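# Place two cartons on their stands, glue stick on orange-label carton

## Task

Set the carton bearing the orange label on top of the raised block so that no part of it extends beyond the outer boundary of the blue tape outline. Set the second carton on the low platform with nothing overhanging the platform's edge. Both cartons must keep the face that was up at the start facing up. The glue stick has to finish resting on the orange-labelled carton. Nothing may fall off the table or be left off it.

## Robot and tools

Robot: two UR7e-type arms, left_arm and right_arm, each on a tilted plate hung from a shared frame behind them. Neither arm has fingers. Each carries a vacuum suction cup with a 41 mm rim. The cup point is the centre of that rim and the cup faces along the cup point's +z axis. From roughly 3 cm behind the rim, the tool body and wrist camera stick out up to about 9 cm sideways.

Frames: the scene frame has its origin at table-top height midway between the nominal bases, +z up and +x out over the table. left_arm is on the +y side; the arm names do not match image sides. Reported hand positions (m), quat_wxyz and velocities (m/s, rad/s) are in each arm's own base frame, not the scene frame. The BASES lines give each base in the scene frame: left_arm at (+0.033, +0.128, +0.133), right_arm at (+0.032, -0.286, +0.133). Printed positions can be a few cm off, more at long reach.

The row of 14 numbers, shared by execute_actions and move: left_arm dx, dy, dz, rx, ry, rz, left suction, then right_arm dx, dy, dz, rx, ry, rz, right suction. It is always one row covering both arms, even when only one moves. Every number lies in [-1, 1]. The pose numbers are offsets, not poses. They count from the arm's Hand target as it stood when the action or move began, along that Hand target's own axes. 1.0 means 0.6 m or 180 degrees, so 0.05 is 3 cm. rx, ry, rz form one rotation vector. Suction: above 0.01 turns it on, 0.01 or less turns it off, and it keeps the last value. To leave a cup unchanged, resend the value last sent, because a 0 is an off command. Sending six zeros for an arm re-commands its current Hand target.

execute_actions(actions, cameras): actions is a list of actions. Each action is a table of up to 15 rows, one per 1/30 s step, and the last row is held until 15 steps are done. Every row is measured from the action's starting Hand target, not from the previous row. The next action starts from the new Hand target, so repeating an offset moves the arm further. An empty list just returns state and images.

move(target, speed, blend, stop_force, zero, blocking, cameras): drives each cup point in a straight line toward its offset. target is either one 14-number row or a list of up to 15 rows. Every row counts from the same starting Hand targets. speed is in m/s, 0.002 to 3.6, default 0.25, with turning limited to twice that in rad/s. Give one value or one per target. blend is in m and rounds corners in a list. stop_force is in N, 3 to 120, one value for both arms. It ends an arm's path once the wrist sensor feels that much push against its motion. Leave it out when lifting away from a contact. Do not rely on it if the cup rotates. zero (default true) re-zeroes the sensor before the move. blocking=false returns after about 0.5 s and cannot be combined with stop_force. Paths do not avoid obstacles or the other arm, can overshoot at speed, and can last at most 10 s. Keep paths away from an arm's own base. The result adds a move: line giving the ending (done, off_target, moving, held, fault) and any limits (paced, held). done means within 3 mm and 2 degrees of the target. It says nothing about contact.

Other tools:
- wait(seconds, 0 to 10) lets the scene run.
- stop() brakes a running move.
- zoom_image(camera: cam_left_wrist or cam_right_wrist, region [x0, y0, x1, y1] in pixels, at most 504 by 504) enlarges part of the latest image. Both images are 672x504.
- zero_wrist_force(arm) re-zeroes that arm's force sensor.
- read_manual gives licence text only.
- finished_scene(scene) ends the current scene, takes that scene's number, and cannot be undone.

Result lines:
- Hand target is the last commanded pose, after the controller has clipped the orientation to within 32 degrees of the measured one.
- The cup point often rests short of the Hand target. Any next command, even all zeros, asks for the target again. If it still falls short, send the gap as an offset.
- suction_measured is near 0 with no seal and 0.83 or more when sealed airtight.
- part_present switches to 1 at 0.50 and back to 0 below 0.45.
- Wrist force/torque are given in tool axes, plus a line for the peak since the last shown reading.
- Joint torques include the arm's own weight.
- A "within noise" velocity means the arm is still.
- MOTOR HOT appears at 70 °C. At 85 °C the arm brakes for 30 to 60 s or more.

Picking and placing: turn suction on and press the rim flat on a smooth face of the object so it touches all the way round. Edges, seams and holes leak. Under vacuum the cup shortens, so a held item sits up to about 16 mm nearer the tool. To release, set the item on its support, then switch suction off. It can stay in contact until the tool has moved 22 mm away. If the cup seals onto the table, turn suction off to free it.

Avoid:
- Arms are stiff. Aiming even slightly past a firm contact, or hitting fast, can trigger a 10 s fault stop. This happens at about 150 N of outside force or when a joint torque limit is reached. The shoulder and elbow limits are 130 N m and the wrist limits 24.3 N m, and held weight counts toward them.
- After a fault, release any grip that pins the arm before moving it.
- Do not let the arms or carried items strike each other. The clearance check cannot prevent contact between the last links.
- Do not drop items, release them while moving, slam, or push hard. Anything leaving the table fails the task.
- Loose objects may occasionally be nudged by outside disturbances. Check the cameras before finishing.

Each tool is called after "Request:" as a command line: name --argument value for each argument, lists and objects as JSON in quotes; but a table of rows of numbers goes row by row, as --pt "numbers of a row", without its own name.

## Session

Request:
execute_actions --actions '[]'

Scene clock: 0.00 s.
left_arm: end_effector_position=(-0.0613, +0.1763, +0.2529) suction_measured=0.00 part_present=0 end_effector_quat_wxyz=(+0.048, +0.742, -0.538, +0.397) | right_arm: end_effector_position=(+0.3156, +0.2393, +0.2382) suction_measured=0.00 part_present=0 end_effector_quat_wxyz=(+0.282, -0.480, +0.830, -0.027)
Joint positions: left_arm=[1.766 -1.871 2.077 -1.059 -2.016 1.62] | right_arm=[4.428 -0.97 -2.44 -0.903 1.148 1.722]
Joint velocities: within noise
Joint torques (N m): no reading
Wrist force (N): no reading
Wrist torque (N m): no reading
Wrist force, peak (N): no reading
Hand target: left_arm -0.0613, +0.1763, +0.2529; +0.048, +0.742, -0.538, +0.397 | right_arm +0.3156, +0.2393, +0.2382; +0.282, -0.480, +0.830, -0.027
Tool commands: left_gripper/suction=+0.0 right_gripper/suction=+0.0

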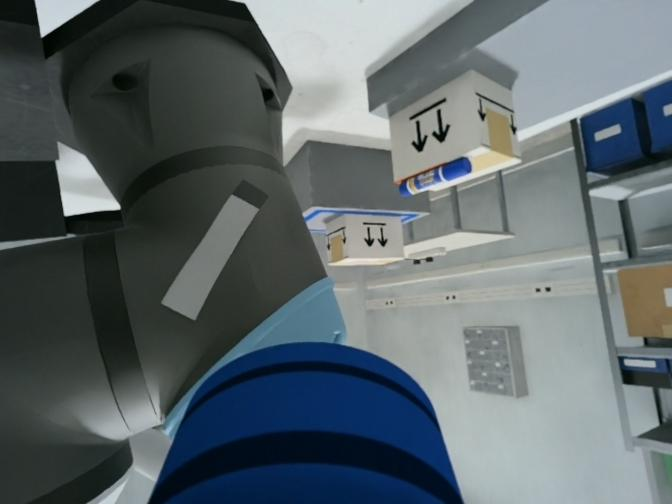

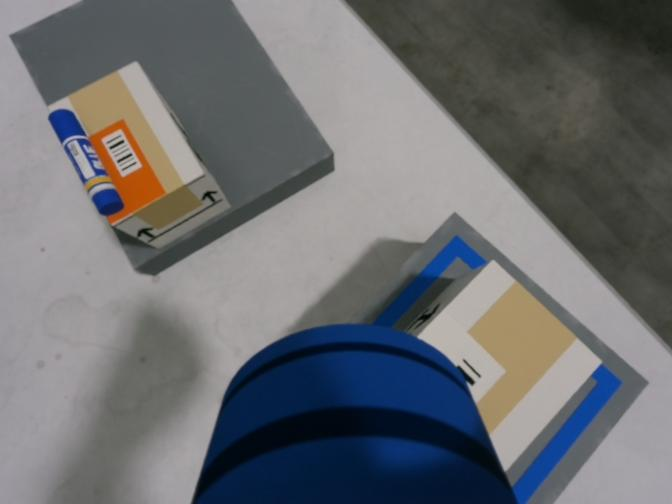

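Request:
move --target '[0,0,0,0,0,0,0,0.103,-0.2015,0.1043,0.0013,0.2159,0,0]'

Scene clock: 34.03 s.
left_arm: end_effector_position=(-0.0613, +0.1763, +0.2529) suction_measured=0.00 part_present=0 end_effector_quat_wxyz=(+0.048, +0.742, -0.538, +0.397) | right_arm: end_effector_position=(+0.4175, +0.1382, +0.1965) suction_measured=0.00 part_present=0 end_effector_quat_wxyz=(-0.010, -0.443, +0.877, -0.187)
Joint positions: left_arm=[1.766 -1.871 2.077 -1.059 -2.016 1.62] | right_arm=[3.978 -1.465 -2.043 -1.363 1.228 1.498]
Joint velocities: within noise
Joint torques (N m): left_arm=[4.33 -20.95 -15.19 0.75 -0.53 -0.85] | right_arm=[0.28 4.27 34.08 0.85 -2.09 -1.29]
Wrist force (N): left_arm=[0.1 0.0 0.1] | right_arm=[-0.4 0.7 0.6]
Wrist torque (N m): left_arm=[0.00 -0.02 0.00] | right_arm=[0.11 -0.03 0.05]
Wrist force, peak (N): left_arm=[-0.2 0.0 0.4] | right_arm=[-0.5 0.0 0.9]
Hand target: left_arm -0.0613, +0.1763, +0.2529; +0.048, +0.742, -0.538, +0.397 | right_arm +0.4175, +0.1382, +0.1964; -0.010, -0.443, +0.877, -0.187
Off the commanded pose: left_arm 0.000 m, 0 deg | right_arm 0.000 m, 0 deg.
move: done

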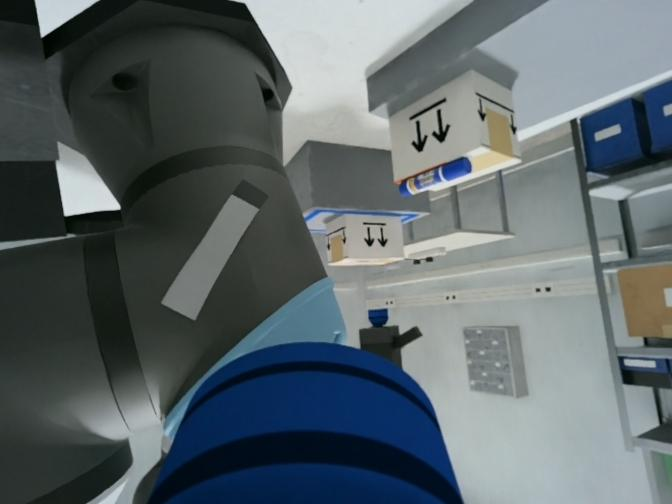

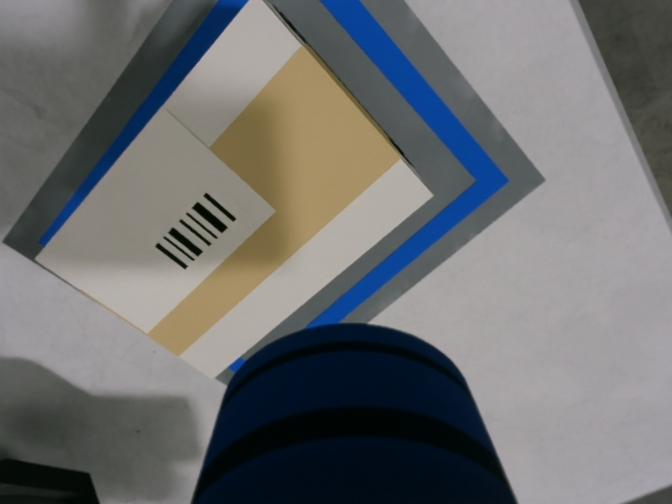

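Request:
move --target '[0,0,0,0,0,0,0,0,0.0833,0,0,0,0,0]' --cameras '["cam_right_wrist"]'

Request:
move --target '[0,0,0,0,0,0,0,0,0,-0.1333,0,0,0,0]' --cameras '["cam_right_wrist"]'

Scene clock: 46.77 s.
left_arm: end_effector_position=(-0.0613, +0.1763, +0.2529) suction_measured=0.00 part_present=0 end_effector_quat_wxyz=(+0.048, +0.742, -0.538, +0.397) | right_arm: end_effector_position=(+0.3786, +0.1650, +0.1805) suction_measured=0.00 part_present=0 end_effector_quat_wxyz=(-0.010, -0.443, +0.877, -0.187)
Joint positions: left_arm=[1.766 -1.871 2.077 -1.059 -2.016 1.62] | right_arm=[4.092 -1.432 -2.105 -1.374 1.249 1.618]
Joint velocities: within noise
Joint torques (N m): left_arm=[2.86 -21.83 -13.75 1.16 -0.84 -1.39] | right_arm=[14.53 14.82 11.4 0.88 2.09 1.7]
Wrist force (N): left_arm=[0.0 0.2 0.1] | right_arm=[-0.2 0.6 0.7]
Wrist torque (N m): left_arm=[0.03 0.00 0.00] | right_arm=[0.10 -0.05 0.06]
Wrist force, peak (N): left_arm=[-0.2 0.2 0.3] | right_arm=[-0.2 1.3 0.8]
Hand target: left_arm -0.0613, +0.1763, +0.2529; +0.048, +0.742, -0.538, +0.397 | right_arm +0.3785, +0.1650, +0.1805; -0.010, -0.443, +0.877, -0.187
Off the commanded pose: left_arm 0.000 m, 0 deg | right_arm 0.000 m, 0 deg.
move: done
Images, in order (width x height): cam_right_wrist 672x504.

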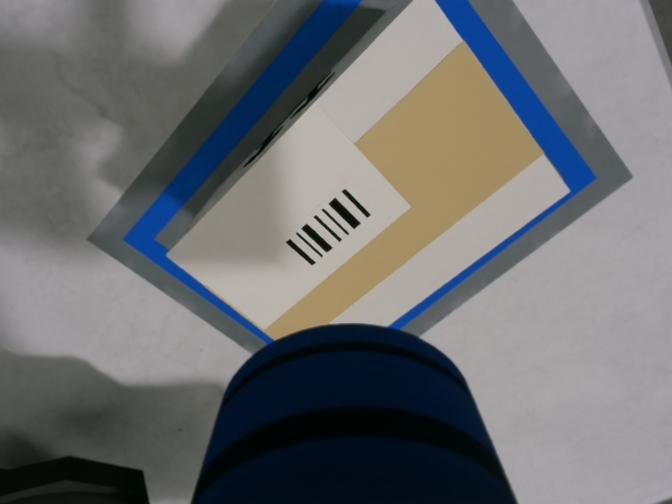

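Scene clock: 47.90 s.
left_arm: end_effector_position=(-0.0613, +0.1763, +0.2529) suction_measured=0.00 part_present=0 end_effector_quat_wxyz=(+0.048, +0.742, -0.538, +0.397) | right_arm: end_effector_position=(+0.3666, +0.1919, +0.2548) suction_measured=0.00 part_present=0 end_effector_quat_wxyz=(-0.010, -0.443, +0.877, -0.187)
Joint positions: left_arm=[1.766 -1.871 2.077 -1.059 -2.016 1.62] | right_arm=[4.154 -1.395 -1.932 -1.603 1.262 1.681]
Joint velocities: within noise
Joint torques (N m): left_arm=[2.64 -22.09 -13.15 1.18 -0.84 -1.39] | right_arm=[15.79 -1.42 34.96 0.86 2.06 1.55]
Wrist force (N): left_arm=[0.1 -0.1 0.0] | right_arm=[0.0 0.4 0.7]
Wrist torque (N m): left_arm=[-0.01 -0.02 0.01] | right_arm=[0.09 -0.07 0.05]
Wrist force, peak (N): left_arm=[0.1 0.3 0.2] | right_arm=[-0.1 0.7 1.8]
Hand target: left_arm -0.0613, +0.1763, +0.2529; +0.048, +0.742, -0.538, +0.397 | right_arm +0.3666, +0.1919, +0.2549; -0.010, -0.443, +0.877, -0.187
Off the commanded pose: left_arm 0.000 m, 0 deg | right_arm 0.000 m, 0 deg.
move: done
Images, in order (width x height): cam_right_wrist 672x504.

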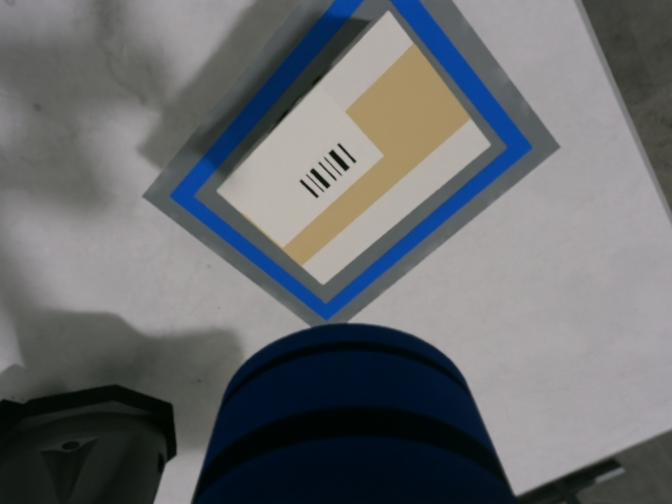

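Request:
move --target '[0,0,0,0,0,0,0,0,0,0,0,0,0.1667,0]' --cameras '["cam_right_wrist"]'

Scene clock: 61.83 s.
left_arm: end_effector_position=(-0.0613, +0.1763, +0.2529) suction_measured=0.00 part_present=0 end_effector_quat_wxyz=(+0.048, +0.742, -0.538, +0.397) | right_arm: end_effector_position=(+0.3666, +0.1919, +0.2548) suction_measured=0.00 part_present=0 end_effector_quat_wxyz=(+0.039, -0.201, +0.961, -0.183)
Joint positions: left_arm=[1.766 -1.871 2.077 -1.059 -2.016 1.62] | right_arm=[4.154 -1.395 -1.932 -1.604 1.262 2.205]
Joint velocities: within noise
Joint torques (N m): left_arm=[0.43 -23.02 -12.33 1.18 -1.16 -1.92] | right_arm=[15.38 -0.71 28.15 0.79 -1.92 1.92]
Wrist force (N): left_arm=[0.0 0.1 -0.1] | right_arm=[0.0 0.3 0.6]
Wrist torque (N m): left_arm=[0.01 0.00 0.01] | right_arm=[0.06 -0.09 0.06]
Wrist force, peak (N): left_arm=[0.4 -0.1 0.0] | right_arm=[0.1 0.6 0.9]
Hand target: left_arm -0.0613, +0.1763, +0.2529; +0.048, +0.742, -0.538, +0.397 | right_arm +0.3666, +0.1919, +0.2549; +0.039, -0.201, +0.962, -0.183
Off the commanded pose: left_arm 0.000 m, 0 deg | right_arm 0.000 m, 0 deg.
move: done
Images, in order (width x height): cam_right_wrist 672x504.

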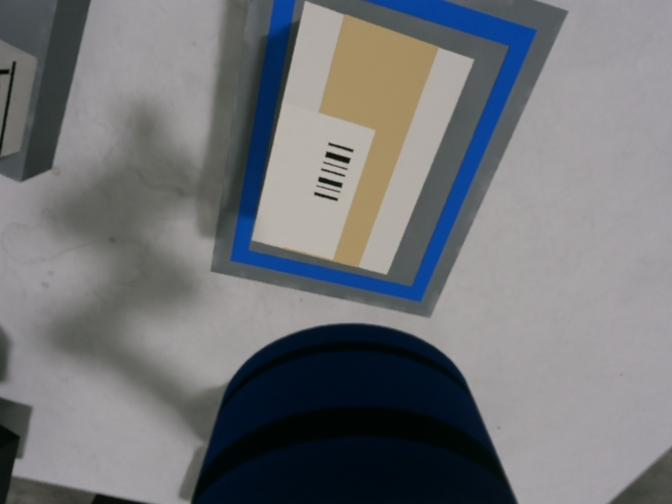

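Request:
move --target '[0,0,0,0,0,0,0,-0.2165,0.48,-0.117,0,0,0,0]' --cameras '["cam_right_wrist"]'

Scene clock: 80.17 s.
left_arm: end_effector_position=(-0.0613, +0.1763, +0.2529) suction_measured=0.00 part_present=0 end_effector_quat_wxyz=(+0.048, +0.742, -0.538, +0.397) | right_arm: end_effector_position=(+0.3679, +0.5129, +0.2145) suction_measured=0.00 part_present=0 end_effector_quat_wxyz=(+0.039, -0.201, +0.962, -0.183)
Joint positions: left_arm=[1.766 -1.871 2.077 -1.059 -2.016 1.62] | right_arm=[4.403 -2.028 -1.291 -1.681 1.324 2.456]
Joint velocities: within noise
Joint torques (N m): left_arm=[-1.18 -22.74 -10.16 1.12 -1.46 -2.1] | right_arm=[22.55 22 35.41 0.52 2.08 1.54]
Wrist force (N): left_arm=[0.0 0.2 0.0] | right_arm=[-0.4 0.3 0.6]
Wrist torque (N m): left_arm=[0.03 -0.01 0.00] | right_arm=[0.06 0.01 0.05]
Wrist force, peak (N): left_arm=[0.1 0.4 0.1] | right_arm=[-0.8 1.4 0.6]
Hand target: left_arm -0.0613, +0.1763, +0.2529; +0.048, +0.742, -0.538, +0.397 | right_arm +0.3679, +0.5130, +0.2144; +0.039, -0.201, +0.962, -0.183
Off the commanded pose: left_arm 0.000 m, 0 deg | right_arm 0.000 m, 0 deg.
move: done
Images, in order (width x height): cam_right_wrist 672x504.

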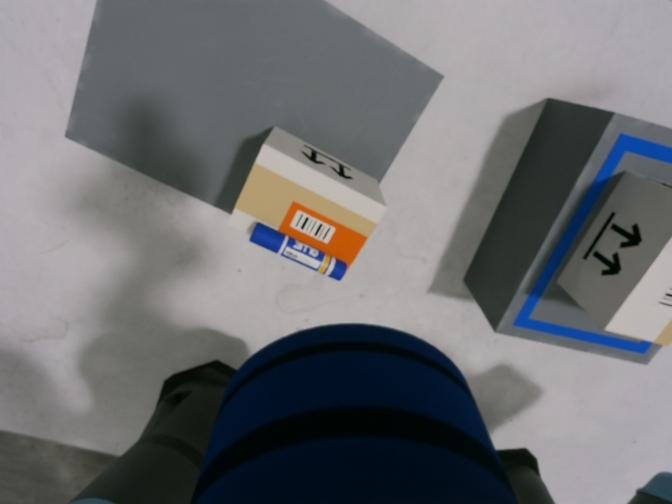

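Request:
move --target '[0,0,0,0,0,0,0,0.2108,-0.4958,0.3167,0,0,0,0]' --cameras '["cam_right_wrist"]'

Request:
move --target '[0,0,0,0,0,0,0,0,0,0.125,0,0,0,1]' --speed 0.03 --stop_force 8 --cameras '["cam_right_wrist"]'

Scene clock: 101.13 s.
left_arm: end_effector_position=(-0.0613, +0.1763, +0.2529) suction_measured=0.00 part_present=0 end_effector_quat_wxyz=(+0.048, +0.742, -0.538, +0.397) | right_arm: end_effector_position=(+0.3911, +0.1451, +0.1469) suction_measured=0.00 part_present=0 end_effector_quat_wxyz=(+0.039, -0.201, +0.962, -0.183)
Joint positions: left_arm=[1.766 -1.871 2.077 -1.059 -2.016 1.62] | right_arm=[4.038 -1.472 -2.171 -1.25 1.239 2.085]
Joint velocities: within noise
Joint torques (N m): left_arm=[-1.65 -22.54 -9.03 1.18 -1.86 -2.03] | right_arm=[1.74 16.63 10.84 4.02 -1.9 -1.7]
Wrist force (N): left_arm=[-0.1 0.2 0.2] | right_arm=[0.0 0.6 0.6]
Wrist torque (N m): left_arm=[0.03 0.02 0.01] | right_arm=[0.13 -0.08 0.04]
Wrist force, peak (N): left_arm=[0.2 0.3 0.1] | right_arm=[0.5 -0.5 1.5]
Hand target: left_arm -0.0613, +0.1763, +0.2529; +0.048, +0.742, -0.538, +0.397 | right_arm +0.3911, +0.1449, +0.1469; +0.039, -0.201, +0.962, -0.183
Off the commanded pose: left_arm 0.000 m, 0 deg | right_arm 0.000 m, 0 deg.
move: done
Images, in order (width x height): cam_right_wrist 672x504.

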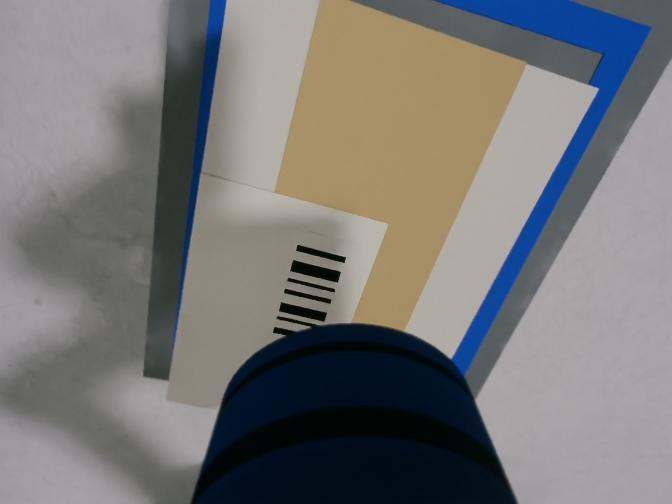

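Scene clock: 104.90 s.
left_arm: end_effector_position=(-0.0613, +0.1763, +0.2529) suction_measured=0.00 part_present=0 end_effector_quat_wxyz=(+0.048, +0.742, -0.538, +0.397) | right_arm: end_effector_position=(+0.4016, +0.1210, +0.0808) suction_measured=1.00 part_present=1 end_effector_quat_wxyz=(+0.039, -0.201, +0.962, -0.183)
Joint positions: left_arm=[1.766 -1.871 2.077 -1.059 -2.016 1.62] | right_arm=[3.978 -1.578 -2.284 -1.011 1.228 2.023]
Joint velocities: within noise
Joint torques (N m): left_arm=[-2.14 -22.25 -6.93 1.06 -1.97 -2.06] | right_arm=[16.74 21.12 31.98 1.14 2.09 1.74]
Wrist force (N): left_arm=[0.1 0.2 0.0] | right_arm=[0.7 0.8 2.6]
Wrist torque (N m): left_arm=[0.03 -0.02 0.01] | right_arm=[0.11 -0.13 0.04]
Wrist force, peak (N): left_arm=[0.2 0.3 0.0] | right_arm=[20.0 -5.1 -49.2]
Hand target: left_arm -0.0613, +0.1763, +0.2529; +0.048, +0.742, -0.538, +0.397 | right_arm +0.4016, +0.1210, +0.0808; +0.039, -0.201, +0.962, -0.183 (not the last commanded pose)
Off the commanded pose: left_arm 0.000 m, 0 deg | right_arm 0.004 m, 0 deg.
move: contact (right_arm)
Images, in order (width x height): cam_right_wrist 672x504.

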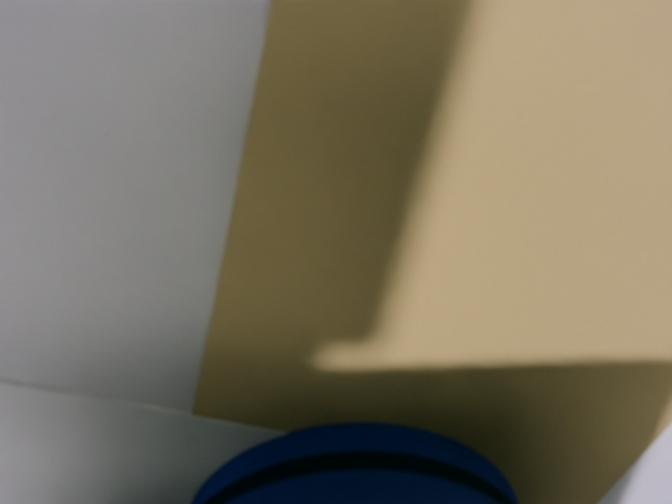

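Request:
move --pt "0 0 0 0 0 0 0 0 0 -0.2 0 0 0 1" --pt "0 0 0 0 0 0 0 -0.2325 0.714 -0.2 0 0 0 1" --speed '[0.12,0.25]' --blend 0.02

Scene clock: 117.10 s.
left_arm: end_effector_position=(-0.0613, +0.1763, +0.2529) suction_measured=0.00 part_present=0 end_effector_quat_wxyz=(+0.048, +0.742, -0.538, +0.397) | right_arm: end_effector_position=(+0.3520, +0.5822, +0.0351) suction_measured=1.00 part_present=1 end_effector_quat_wxyz=(+0.039, -0.201, +0.962, -0.183)
Joint positions: left_arm=[1.766 -1.871 2.077 -1.059 -2.016 1.62] | right_arm=[4.453 -2.298 -1.329 -1.384 1.339 2.505]
Joint velocities: within noise
Joint torques (N m): left_arm=[-2.07 -22.2 -6.79 1.09 -2.22 -1.88] | right_arm=[25.16 37.91 37.47 1.51 2.21 1.41]
Wrist force (N): left_arm=[-0.1 -0.1 0.0] | right_arm=[0.3 0.9 4.2]
Wrist torque (N m): left_arm=[-0.01 0.01 0.00] | right_arm=[0.13 -0.08 0.04]
Wrist force, peak (N): left_arm=[-0.1 0.2 0.4] | right_arm=[0.2 0.9 4.9]
Hand target: left_arm -0.0613, +0.1763, +0.2529; +0.048, +0.742, -0.538, +0.397 | right_arm +0.3520, +0.5823, +0.0351; +0.039, -0.201, +0.962, -0.183
Off the commanded pose: left_arm 0.000 m, 0 deg | right_arm 0.000 m, 0 deg.
move: done

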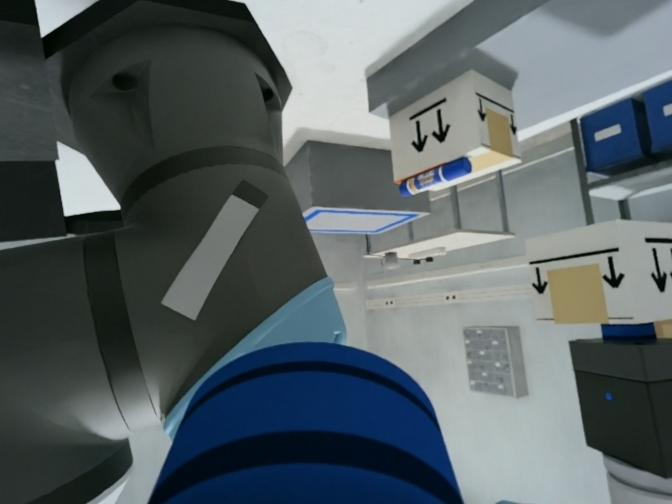

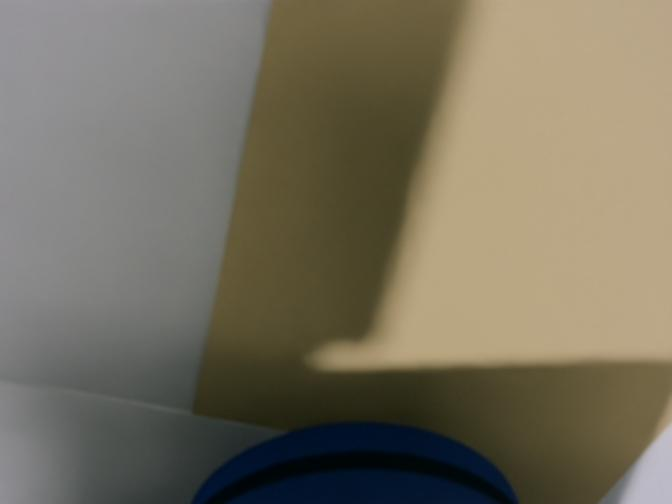

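Request:
move --target '[0,0,0,0,0,0,0,0,0,0.26,0,0,0,1]' --speed 0.15 --cameras '["cam_left_wrist"]'

Request:
move --target '[0,0,0,0,0,0,0,0,0,0.09,0,0,0,1]' --speed 0.015 --stop_force 5 --cameras '["cam_left_wrist"]'

Scene clock: 120.90 s.
left_arm: end_effector_position=(-0.0613, +0.1763, +0.2529) suction_measured=0.00 part_present=0 end_effector_quat_wxyz=(+0.048, +0.742, -0.538, +0.397) | right_arm: end_effector_position=(+0.3752, +0.5299, -0.1098) suction_measured=1.00 part_present=1 end_effector_quat_wxyz=(+0.039, -0.201, +0.962, -0.183)
Joint positions: left_arm=[1.766 -1.871 2.077 -1.059 -2.016 1.62] | right_arm=[4.4 -2.44 -1.521 -1.039 1.324 2.453]
Joint velocities: within noise
Joint torques (N m): left_arm=[-1.97 -22.63 -7.67 1.17 -2.31 -1.94] | right_arm=[9.27 39.84 9.52 4.18 -1.97 -1.4]
Wrist force (N): left_arm=[0.0 0.2 0.1] | right_arm=[0.2 0.6 4.1]
Wrist torque (N m): left_arm=[0.03 -0.01 0.00] | right_arm=[0.09 -0.07 0.05]
Wrist force, peak (N): left_arm=[-0.1 0.3 0.1] | right_arm=[0.0 0.6 5.3]
Hand target: left_arm -0.0613, +0.1763, +0.2529; +0.048, +0.742, -0.538, +0.397 | right_arm +0.3752, +0.5298, -0.1100; +0.039, -0.201, +0.962, -0.183
Off the commanded pose: left_arm 0.000 m, 0 deg | right_arm 0.000 m, 0 deg.
move: done
Images, in order (width x height): cam_left_wrist 672x504.

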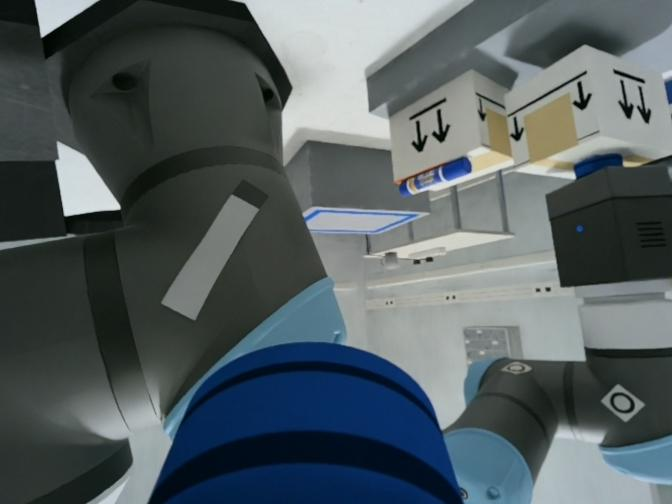

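Scene clock: 124.60 s.
left_arm: end_effector_position=(-0.0613, +0.1763, +0.2529) suction_measured=0.00 part_present=0 end_effector_quat_wxyz=(+0.048, +0.742, -0.538, +0.397) | right_arm: end_effector_position=(+0.3804, +0.5182, -0.1421) suction_measured=1.00 part_present=1 end_effector_quat_wxyz=(+0.039, -0.201, +0.962, -0.183)
Joint positions: left_arm=[1.766 -1.871 2.077 -1.059 -2.016 1.62] | right_arm=[4.388 -2.485 -1.543 -0.968 1.32 2.441]
Joint velocities: within noise
Joint torques (N m): left_arm=[-1.95 -22.05 -6.88 1.24 -2.38 -1.9] | right_arm=[23.98 51.98 32.82 1.28 2.02 1.58]
Wrist force (N): left_arm=[0.0 -0.1 0.0] | right_arm=[1.1 0.1 1.8]
Wrist torque (N m): left_arm=[-0.01 -0.01 0.00] | right_arm=[0.02 -0.16 0.05]
Wrist force, peak (N): left_arm=[-0.3 -0.2 0.3] | right_arm=[7.1 -5.2 -15.5]
Hand target: left_arm -0.0613, +0.1763, +0.2529; +0.048, +0.742, -0.538, +0.397 | right_arm +0.3804, +0.5182, -0.1421; +0.039, -0.201, +0.962, -0.183 (not the last commanded pose)
Off the commanded pose: left_arm 0.000 m, 0 deg | right_arm 0.019 m, 0 deg.
move: contact (right_arm)
Images, in order (width x height): cam_left_wrist 672x504.

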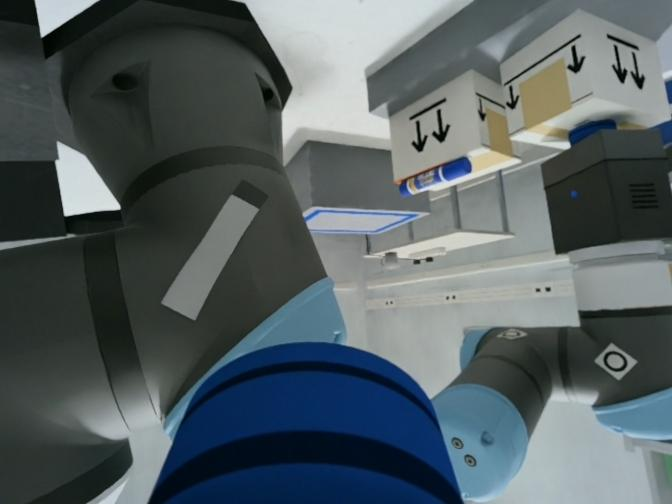

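Request:
move --target '[0,0,0,0,0,0,0,0,0,0.004,0,0,0,1]' --speed 0.02 --cameras '[]'

Request:
execute_actions --actions '[[[0,0,0,0,0,0,0,0,0,0,0,0,0,0]],[[0,0,0,0,0,0,0,0,0,0,0,0,0,0]]]' --cameras '[]'

Scene clock: 128.07 s.
left_arm: end_effector_position=(-0.0613, +0.1763, +0.2529) suction_measured=0.00 part_present=0 end_effector_quat_wxyz=(+0.048, +0.742, -0.538, +0.397) | right_arm: end_effector_position=(+0.3807, +0.5176, -0.1440) suction_measured=1.00 part_present=1 end_effector_quat_wxyz=(+0.039, -0.201, +0.962, -0.183)
Joint positions: left_arm=[1.766 -1.871 2.077 -1.059 -2.016 1.62] | right_arm=[4.387 -2.488 -1.544 -0.964 1.32 2.44]
Joint velocities: within noise
Joint torques (N m): left_arm=[-1.83 -21.93 -6.72 1.12 -2.23 -1.79] | right_arm=[-1.99 -7.12 -10.29 3.33 -2.79 -1.24]
Wrist force (N): left_arm=[0.0 0.1 0.1] | right_arm=[22.4 -20.3 -72.5]
Wrist torque (N m): left_arm=[0.02 -0.01 0.00] | right_arm=[-0.35 -0.67 0.05]
Wrist force, peak (N): left_arm=[0.3 0.2 0.2] | right_arm=[22.4 -20.3 -72.5]
Hand target: left_arm -0.0613, +0.1763, +0.2529; +0.048, +0.742, -0.538, +0.397 | right_arm +0.3807, +0.5174, -0.1444; +0.039, -0.201, +0.962, -0.183
Off the commanded pose: left_arm 0.000 m, 0 deg | right_arm 0.000 m, 0 deg.
move: done
No camera images: "cameras" was empty.

Scene clock: 129.27 s.
left_arm: end_effector_position=(-0.0613, +0.1763, +0.2529) suction_measured=0.00 part_present=0 end_effector_quat_wxyz=(+0.048, +0.742, -0.538, +0.397) | right_arm: end_effector_position=(+0.3807, +0.5174, -0.1443) suction_measured=0.00 part_present=0 end_effector_quat_wxyz=(+0.039, -0.201, +0.962, -0.183)
Joint positions: left_arm=[1.766 -1.871 2.077 -1.059 -2.016 1.62] | right_arm=[4.387 -2.488 -1.545 -0.963 1.32 2.44]
Joint velocities: within noise
Joint torques (N m): left_arm=[-1.53 -22.43 -7.42 1.11 -2.32 -2.05] | right_arm=[-6.62 -23.87 -17.33 2.28 -3.16 -1.36]
Wrist force (N): left_arm=[0.0 -0.1 -0.1] | right_arm=[29.5 -26.0 -102.7]
Wrist torque (N m): left_arm=[-0.02 0.00 0.00] | right_arm=[-0.45 -0.83 0.04]
Wrist force, peak (N): left_arm=[0.0 0.3 0.2] | right_arm=[29.5 -26.0 -102.7]
Hand target: left_arm -0.0613, +0.1763, +0.2529; +0.048, +0.742, -0.538, +0.397 | right_arm +0.3807, +0.5174, -0.1444; +0.039, -0.201, +0.962, -0.183
Off the commanded pose: left_arm 0.000 m, 0 deg | right_arm 0.000 m, 0 deg.
Step readings (end_effector_position of left_arm | right_arm):
0: (-0.0613, +0.1763, +0.2529) | (+0.3807, +0.5176, -0.1440)
1: (-0.0613, +0.1763, +0.2529) | (+0.3807, +0.5176, -0.1441)
2: (-0.0613, +0.1763, +0.2529) | (+0.3807, +0.5176, -0.1441)
4: (-0.0613, +0.1763, +0.2529) | (+0.3807, +0.5176, -0.1441)
8: (-0.0613, +0.1763, +0.2529) | (+0.3807, +0.5175, -0.1442)
15: (-0.0613, +0.1763, +0.2529) | (+0.3807, +0.5174, -0.1443)
16: (-0.0613, +0.1763, +0.2529) | (+0.3807, +0.5174, -0.1443)
17: (-0.0613, +0.1763, +0.2529) | (+0.3807, +0.5174, -0.1443)
19: (-0.0613, +0.1763, +0.2529) | (+0.3807, +0.5174, -0.1443)
23: (-0.0613, +0.1763, +0.2529) | (+0.3807, +0.5174, -0.1443)
30: (-0.0613, +0.1763, +0.2529) | (+0.3807, +0.5174, -0.1443)
No camera images: "cameras" was empty.

Request:
move --pt "0 0 0 0 0 0 0 0 0 -0.08 0 0 0 0" --pt "0 0 0 0 0 0 0 -0.06 -0.13 -0.4 0 0 0 0" --pt "0 0 0 0 0 0 0 0.024 -0.2162 -0.5 0 0 0 0" --speed '[0.05,0.25,0.25]' --blend 0.02 --cameras '["cam_right_wrist"]'

Scene clock: 135.70 s.
left_arm: end_effector_position=(-0.0613, +0.1763, +0.2529) suction_measured=0.00 part_present=0 end_effector_quat_wxyz=(+0.048, +0.742, -0.538, +0.397) | right_arm: end_effector_position=(+0.3713, +0.5021, +0.1822) suction_measured=0.00 part_present=0 end_effector_quat_wxyz=(+0.039, -0.201, +0.962, -0.183)
Joint positions: left_arm=[1.766 -1.871 2.077 -1.059 -2.016 1.62] | right_arm=[4.393 -2.026 -1.378 -1.594 1.322 2.446]
Joint velocities: within noise
Joint torques (N m): left_arm=[-2.56 -22.39 -6.74 1.13 -2.27 -1.93] | right_arm=[23.5 39.3 12.99 0.87 2.15 1.2]
Wrist force (N): left_arm=[0.2 0.1 0.1] | right_arm=[0.3 -1.0 -0.2]
Wrist torque (N m): left_arm=[0.01 -0.04 0.00] | right_arm=[-0.15 -0.11 0.05]
Wrist force, peak (N): left_arm=[0.0 0.3 0.3] | right_arm=[29.6 -26.3 -103.0]
Hand target: left_arm -0.0613, +0.1763, +0.2529; +0.048, +0.742, -0.538, +0.397 | right_arm +0.3713, +0.5020, +0.1823; +0.039, -0.201, +0.962, -0.183
Off the commanded pose: left_arm 0.000 m, 0 deg | right_arm 0.000 m, 0 deg.
move: done
Images, in order (width x height): cam_right_wrist 672x504.

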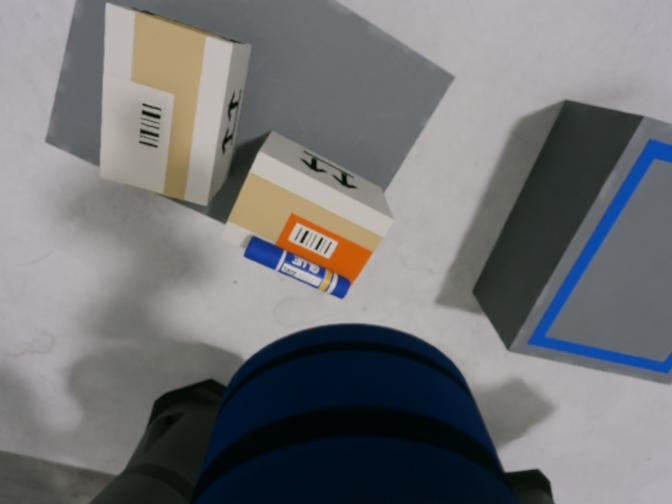

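Request:
zoom_image --camera "cam_right_wrist" --region '[210, 110, 410, 310]'

Scaled by 2.520.

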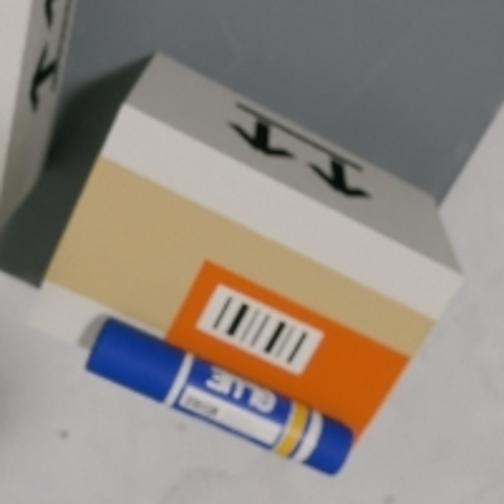

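Request:
execute_actions --actions '[]'

Request:
zoom_image --camera "cam_left_wrist" --region '[360, 20, 672, 260]'

Scene clock: 158.70 s.
left_arm: end_effector_position=(-0.0613, +0.1763, +0.2529) suction_measured=0.00 part_present=0 end_effector_quat_wxyz=(+0.048, +0.742, -0.538, +0.397) | right_arm: end_effector_position=(+0.3713, +0.5020, +0.1823) suction_measured=0.00 part_present=0 end_effector_quat_wxyz=(+0.039, -0.201, +0.962, -0.183)
Joint positions: left_arm=[1.766 -1.871 2.077 -1.059 -2.016 1.62] | right_arm=[4.393 -2.026 -1.378 -1.594 1.322 2.446]
Joint velocities: within noise
Joint torques (N m): left_arm=[-2.57 -22.02 -6.79 1.05 -2.26 -1.81] | right_arm=[22.61 36.51 16.39 0.85 1.95 1.62]
Wrist force (N): left_arm=[-0.1 0.0 0.0] | right_arm=[0.3 -1.2 -0.3]
Wrist torque (N m): left_arm=[-0.01 0.00 0.01] | right_arm=[-0.18 -0.10 0.05]
Wrist force, peak (N): left_arm=[-0.1 0.1 0.4] | right_arm=[0.3 -1.2 -0.3]
Hand target: left_arm -0.0613, +0.1763, +0.2529; +0.048, +0.742, -0.538, +0.397 | right_arm +0.3713, +0.5020, +0.1823; +0.039, -0.201, +0.962, -0.183
Tool commands: left_gripper/suction=+0.0 right_gripper/suction=+0.0
Off the commanded pose: left_arm 0.000 m, 0 deg | right_arm 0.000 m, 0 deg.

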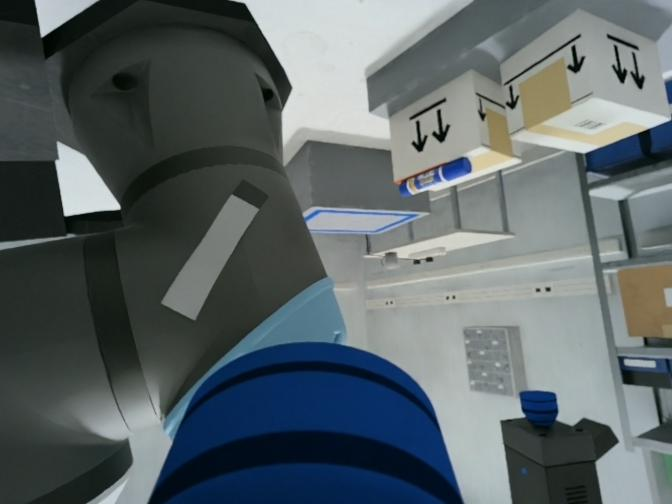

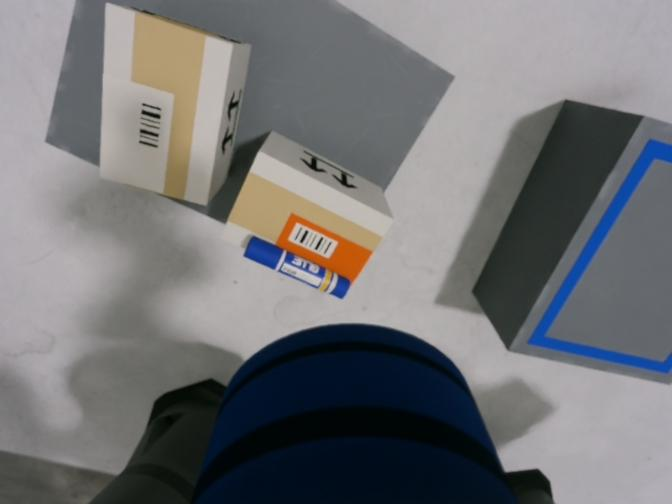

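Scaled by 1.615.

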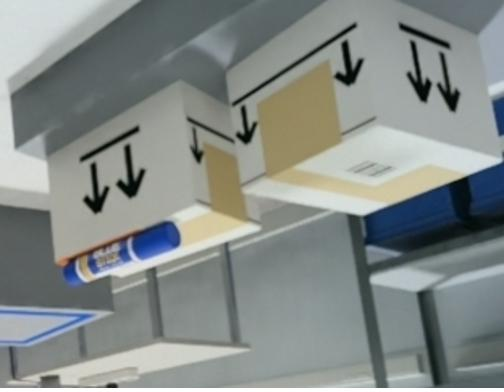

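Request:
move --target '[0,0,0,0,0,0,0,0.1117,0.0197,0.2,0,0,0.14,0]' --cameras '["cam_right_wrist"]'

Request:
zoom_image --camera "cam_right_wrist" --region '[200, 50, 504, 354]'

Scene clock: 182.03 s.
left_arm: end_effector_position=(-0.0613, +0.1763, +0.2529) suction_measured=0.00 part_present=0 end_effector_quat_wxyz=(+0.048, +0.742, -0.538, +0.397) | right_arm: end_effector_position=(+0.3233, +0.4449, +0.0664) suction_measured=0.00 part_present=0 end_effector_quat_wxyz=(+0.078, +0.013, +0.982, -0.170)
Joint positions: left_arm=[1.766 -1.871 2.077 -1.059 -2.016 1.62] | right_arm=[4.44 -1.981 -1.77 -1.257 1.335 2.932]
Joint velocities: within noise
Joint torques (N m): left_arm=[-2.27 -22.53 -6.98 1.07 -2.23 -1.82] | right_arm=[20.3 33.89 11.09 4.11 -1.96 1.61]
Wrist force (N): left_arm=[0.0 0.2 0.3] | right_arm=[-0.1 -0.8 -0.1]
Wrist torque (N m): left_arm=[0.04 -0.01 0.00] | right_arm=[-0.11 -0.07 0.06]
Wrist force, peak (N): left_arm=[0.2 0.0 0.4] | right_arm=[-0.2 -1.1 -1.0]
Hand target: left_arm -0.0613, +0.1763, +0.2529; +0.048, +0.742, -0.538, +0.397 | right_arm +0.3233, +0.4448, +0.0663; +0.078, +0.014, +0.982, -0.170
Off the commanded pose: left_arm 0.000 m, 0 deg | right_arm 0.000 m, 0 deg.
move: done
Images, in order (width x height): cam_right_wrist 672x504.

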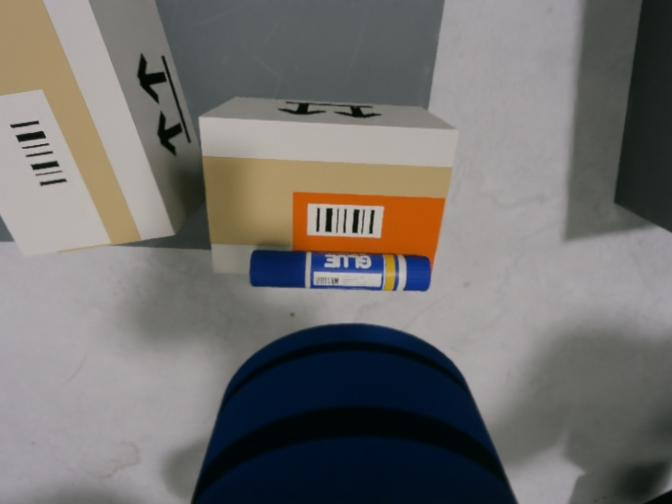

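Scaled by 1.658.

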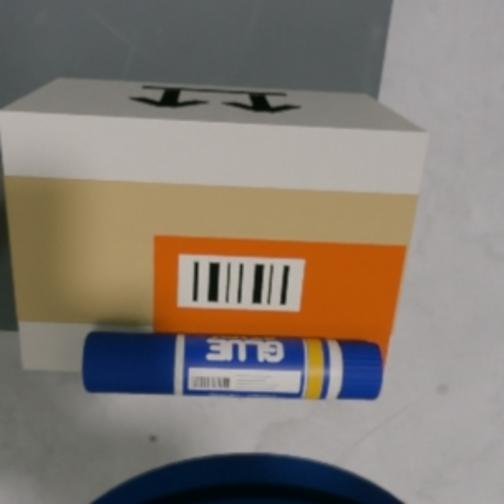

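Request:
move --target '[0,0,0,0,0,0,0,0,0.0055,0.2233,0,0,0.0167,0]' --speed 0.15 --cameras '["cam_left_wrist","cam_right_wrist"]'

Scene clock: 190.00 s.
left_arm: end_effector_position=(-0.0613, +0.1763, +0.2529) suction_measured=0.00 part_present=0 end_effector_quat_wxyz=(+0.048, +0.742, -0.538, +0.397) | right_arm: end_effector_position=(+0.3433, +0.4029, -0.0593) suction_measured=0.00 part_present=0 end_effector_quat_wxyz=(+0.082, +0.039, +0.982, -0.168)
Joint positions: left_arm=[1.766 -1.871 2.077 -1.059 -2.016 1.62] | right_arm=[4.385 -2.151 -1.932 -0.912 1.319 2.93]
Joint velocities: within noise
Joint torques (N m): left_arm=[-1.82 -22.51 -7.38 0.98 -2.26 -1.8] | right_arm=[5.18 23.23 7.44 3.85 -1.8 -1.36]
Wrist force (N): left_arm=[0.1 0.0 0.1] | right_arm=[0.3 -1.1 -0.2]
Wrist torque (N m): left_arm=[0.01 -0.02 0.00] | right_arm=[-0.15 -0.12 0.05]
Wrist force, peak (N): left_arm=[0.0 -0.1 0.5] | right_arm=[-0.3 -1.1 -1.2]
Hand target: left_arm -0.0613, +0.1763, +0.2529; +0.048, +0.742, -0.538, +0.397 | right_arm +0.3434, +0.4029, -0.0594; +0.082, +0.039, +0.982, -0.168
Off the commanded pose: left_arm 0.000 m, 0 deg | right_arm 0.000 m, 0 deg.
move: done

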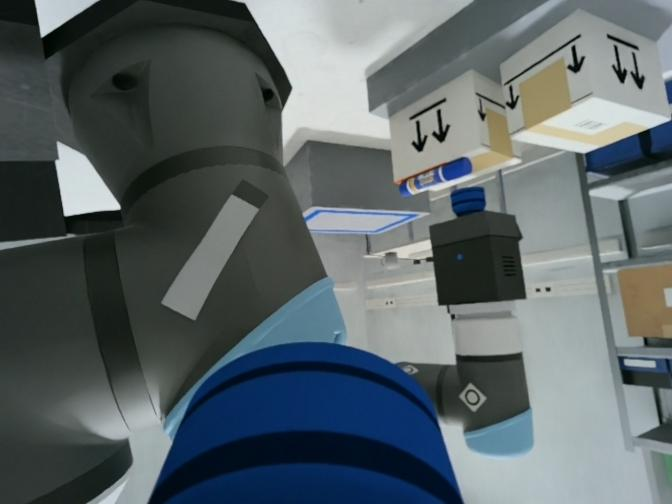

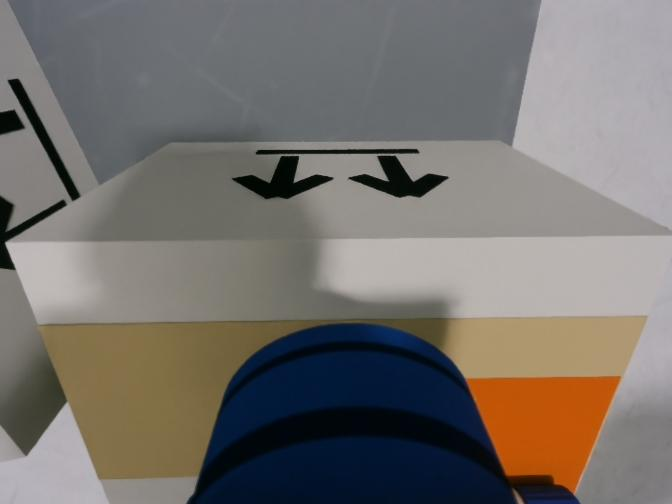

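Request:
move --target '[0,0,0,0,0,0,0,0,0,0.065,0,0,0,1]' --speed 0.012 --stop_force 5

Scene clock: 197.77 s.
left_arm: end_effector_position=(-0.0613, +0.1763, +0.2529) suction_measured=0.00 part_present=0 end_effector_quat_wxyz=(+0.048, +0.742, -0.538, +0.397) | right_arm: end_effector_position=(+0.3492, +0.3898, -0.0957) suction_measured=1.00 part_present=1 end_effector_quat_wxyz=(+0.082, +0.039, +0.982, -0.168)
Joint positions: left_arm=[1.766 -1.871 2.077 -1.059 -2.016 1.62] | right_arm=[4.367 -2.218 -1.961 -0.812 1.314 2.913]
Joint velocities: within noise
Joint torques (N m): left_arm=[-2.37 -22.24 -6.87 1.12 -2.32 -1.7] | right_arm=[8.46 24.92 7.11 4.03 -1.41 -1.23]
Wrist force (N): left_arm=[-0.1 0.1 -0.1] | right_arm=[-1.7 -2.2 -0.9]
Wrist torque (N m): left_arm=[0.01 0.01 0.01] | right_arm=[-0.18 -0.03 0.03]
Wrist force, peak (N): left_arm=[0.2 0.3 -0.1] | right_arm=[2.0 -1.6 6.8]
Hand target: left_arm -0.0613, +0.1763, +0.2529; +0.048, +0.742, -0.538, +0.397 | right_arm +0.3492, +0.3898, -0.0957; +0.082, +0.039, +0.982, -0.168
Off the commanded pose: left_arm 0.000 m, 0 deg | right_arm 0.000 m, 0 deg.
move: done

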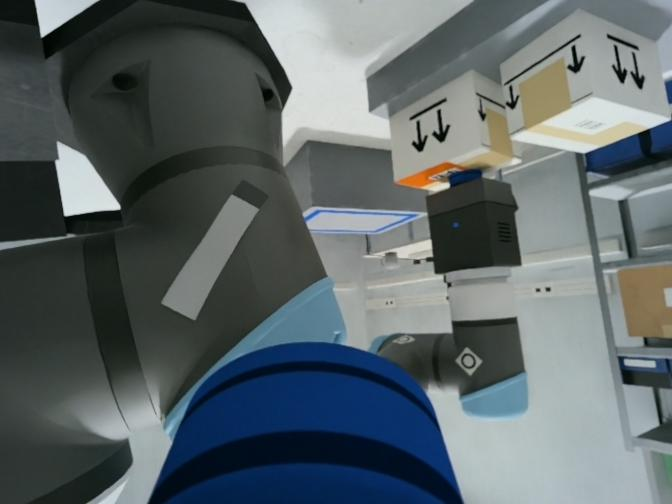

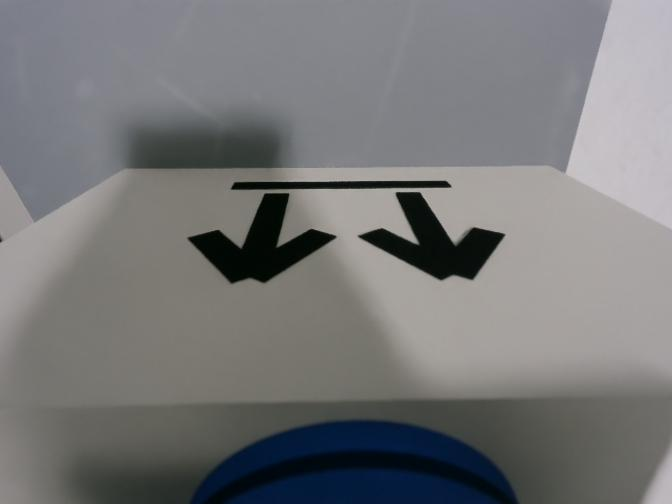

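Request:
zoom_image --camera "cam_left_wrist" --region '[360, 60, 560, 260]'

Scaled by 2.520.

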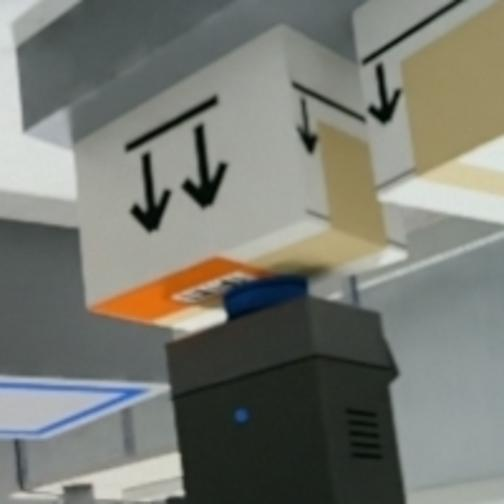

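Request:
move --target '[0,0,0,0,0,0,0,0,0,-0.25,0,0,0,1]' --speed 0.1

Request:
zoom_image --camera "cam_left_wrist" --region '[280, 0, 672, 294]'

Scene clock: 206.87 s.
left_arm: end_effector_position=(-0.0613, +0.1763, +0.2529) suction_measured=0.00 part_present=0 end_effector_quat_wxyz=(+0.048, +0.742, -0.538, +0.397) | right_arm: end_effector_position=(+0.3269, +0.4402, +0.0437) suction_measured=1.00 part_present=1 end_effector_quat_wxyz=(+0.082, +0.039, +0.982, -0.168)
Joint positions: left_arm=[1.766 -1.871 2.077 -1.059 -2.016 1.62] | right_arm=[4.432 -2.009 -1.799 -1.198 1.333 2.977]
Joint velocities: within noise
Joint torques (N m): left_arm=[-2.5 -22.97 -7.29 1.05 -2.07 -1.88] | right_arm=[23.64 35.28 36.2 1.71 2.17 1.53]
Wrist force (N): left_arm=[0.0 0.1 0.0] | right_arm=[-0.1 -0.8 3.8]
Wrist torque (N m): left_arm=[0.02 -0.01 0.00] | right_arm=[-0.14 -0.16 0.05]
Wrist force, peak (N): left_arm=[-0.2 -0.1 0.3] | right_arm=[0.1 -0.9 4.7]
Hand target: left_arm -0.0613, +0.1763, +0.2529; +0.048, +0.742, -0.538, +0.397 | right_arm +0.3269, +0.4402, +0.0438; +0.082, +0.039, +0.982, -0.168
Off the commanded pose: left_arm 0.000 m, 0 deg | right_arm 0.000 m, 0 deg.
move: done

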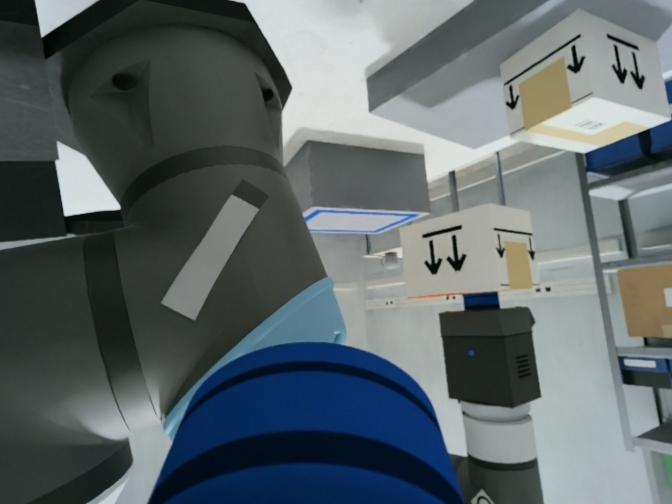

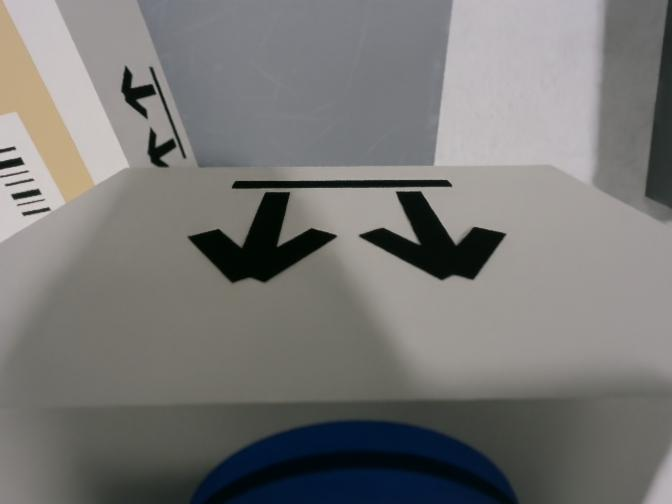

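Scaled by 1.286.

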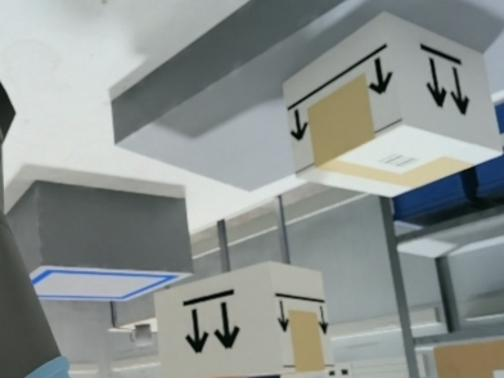

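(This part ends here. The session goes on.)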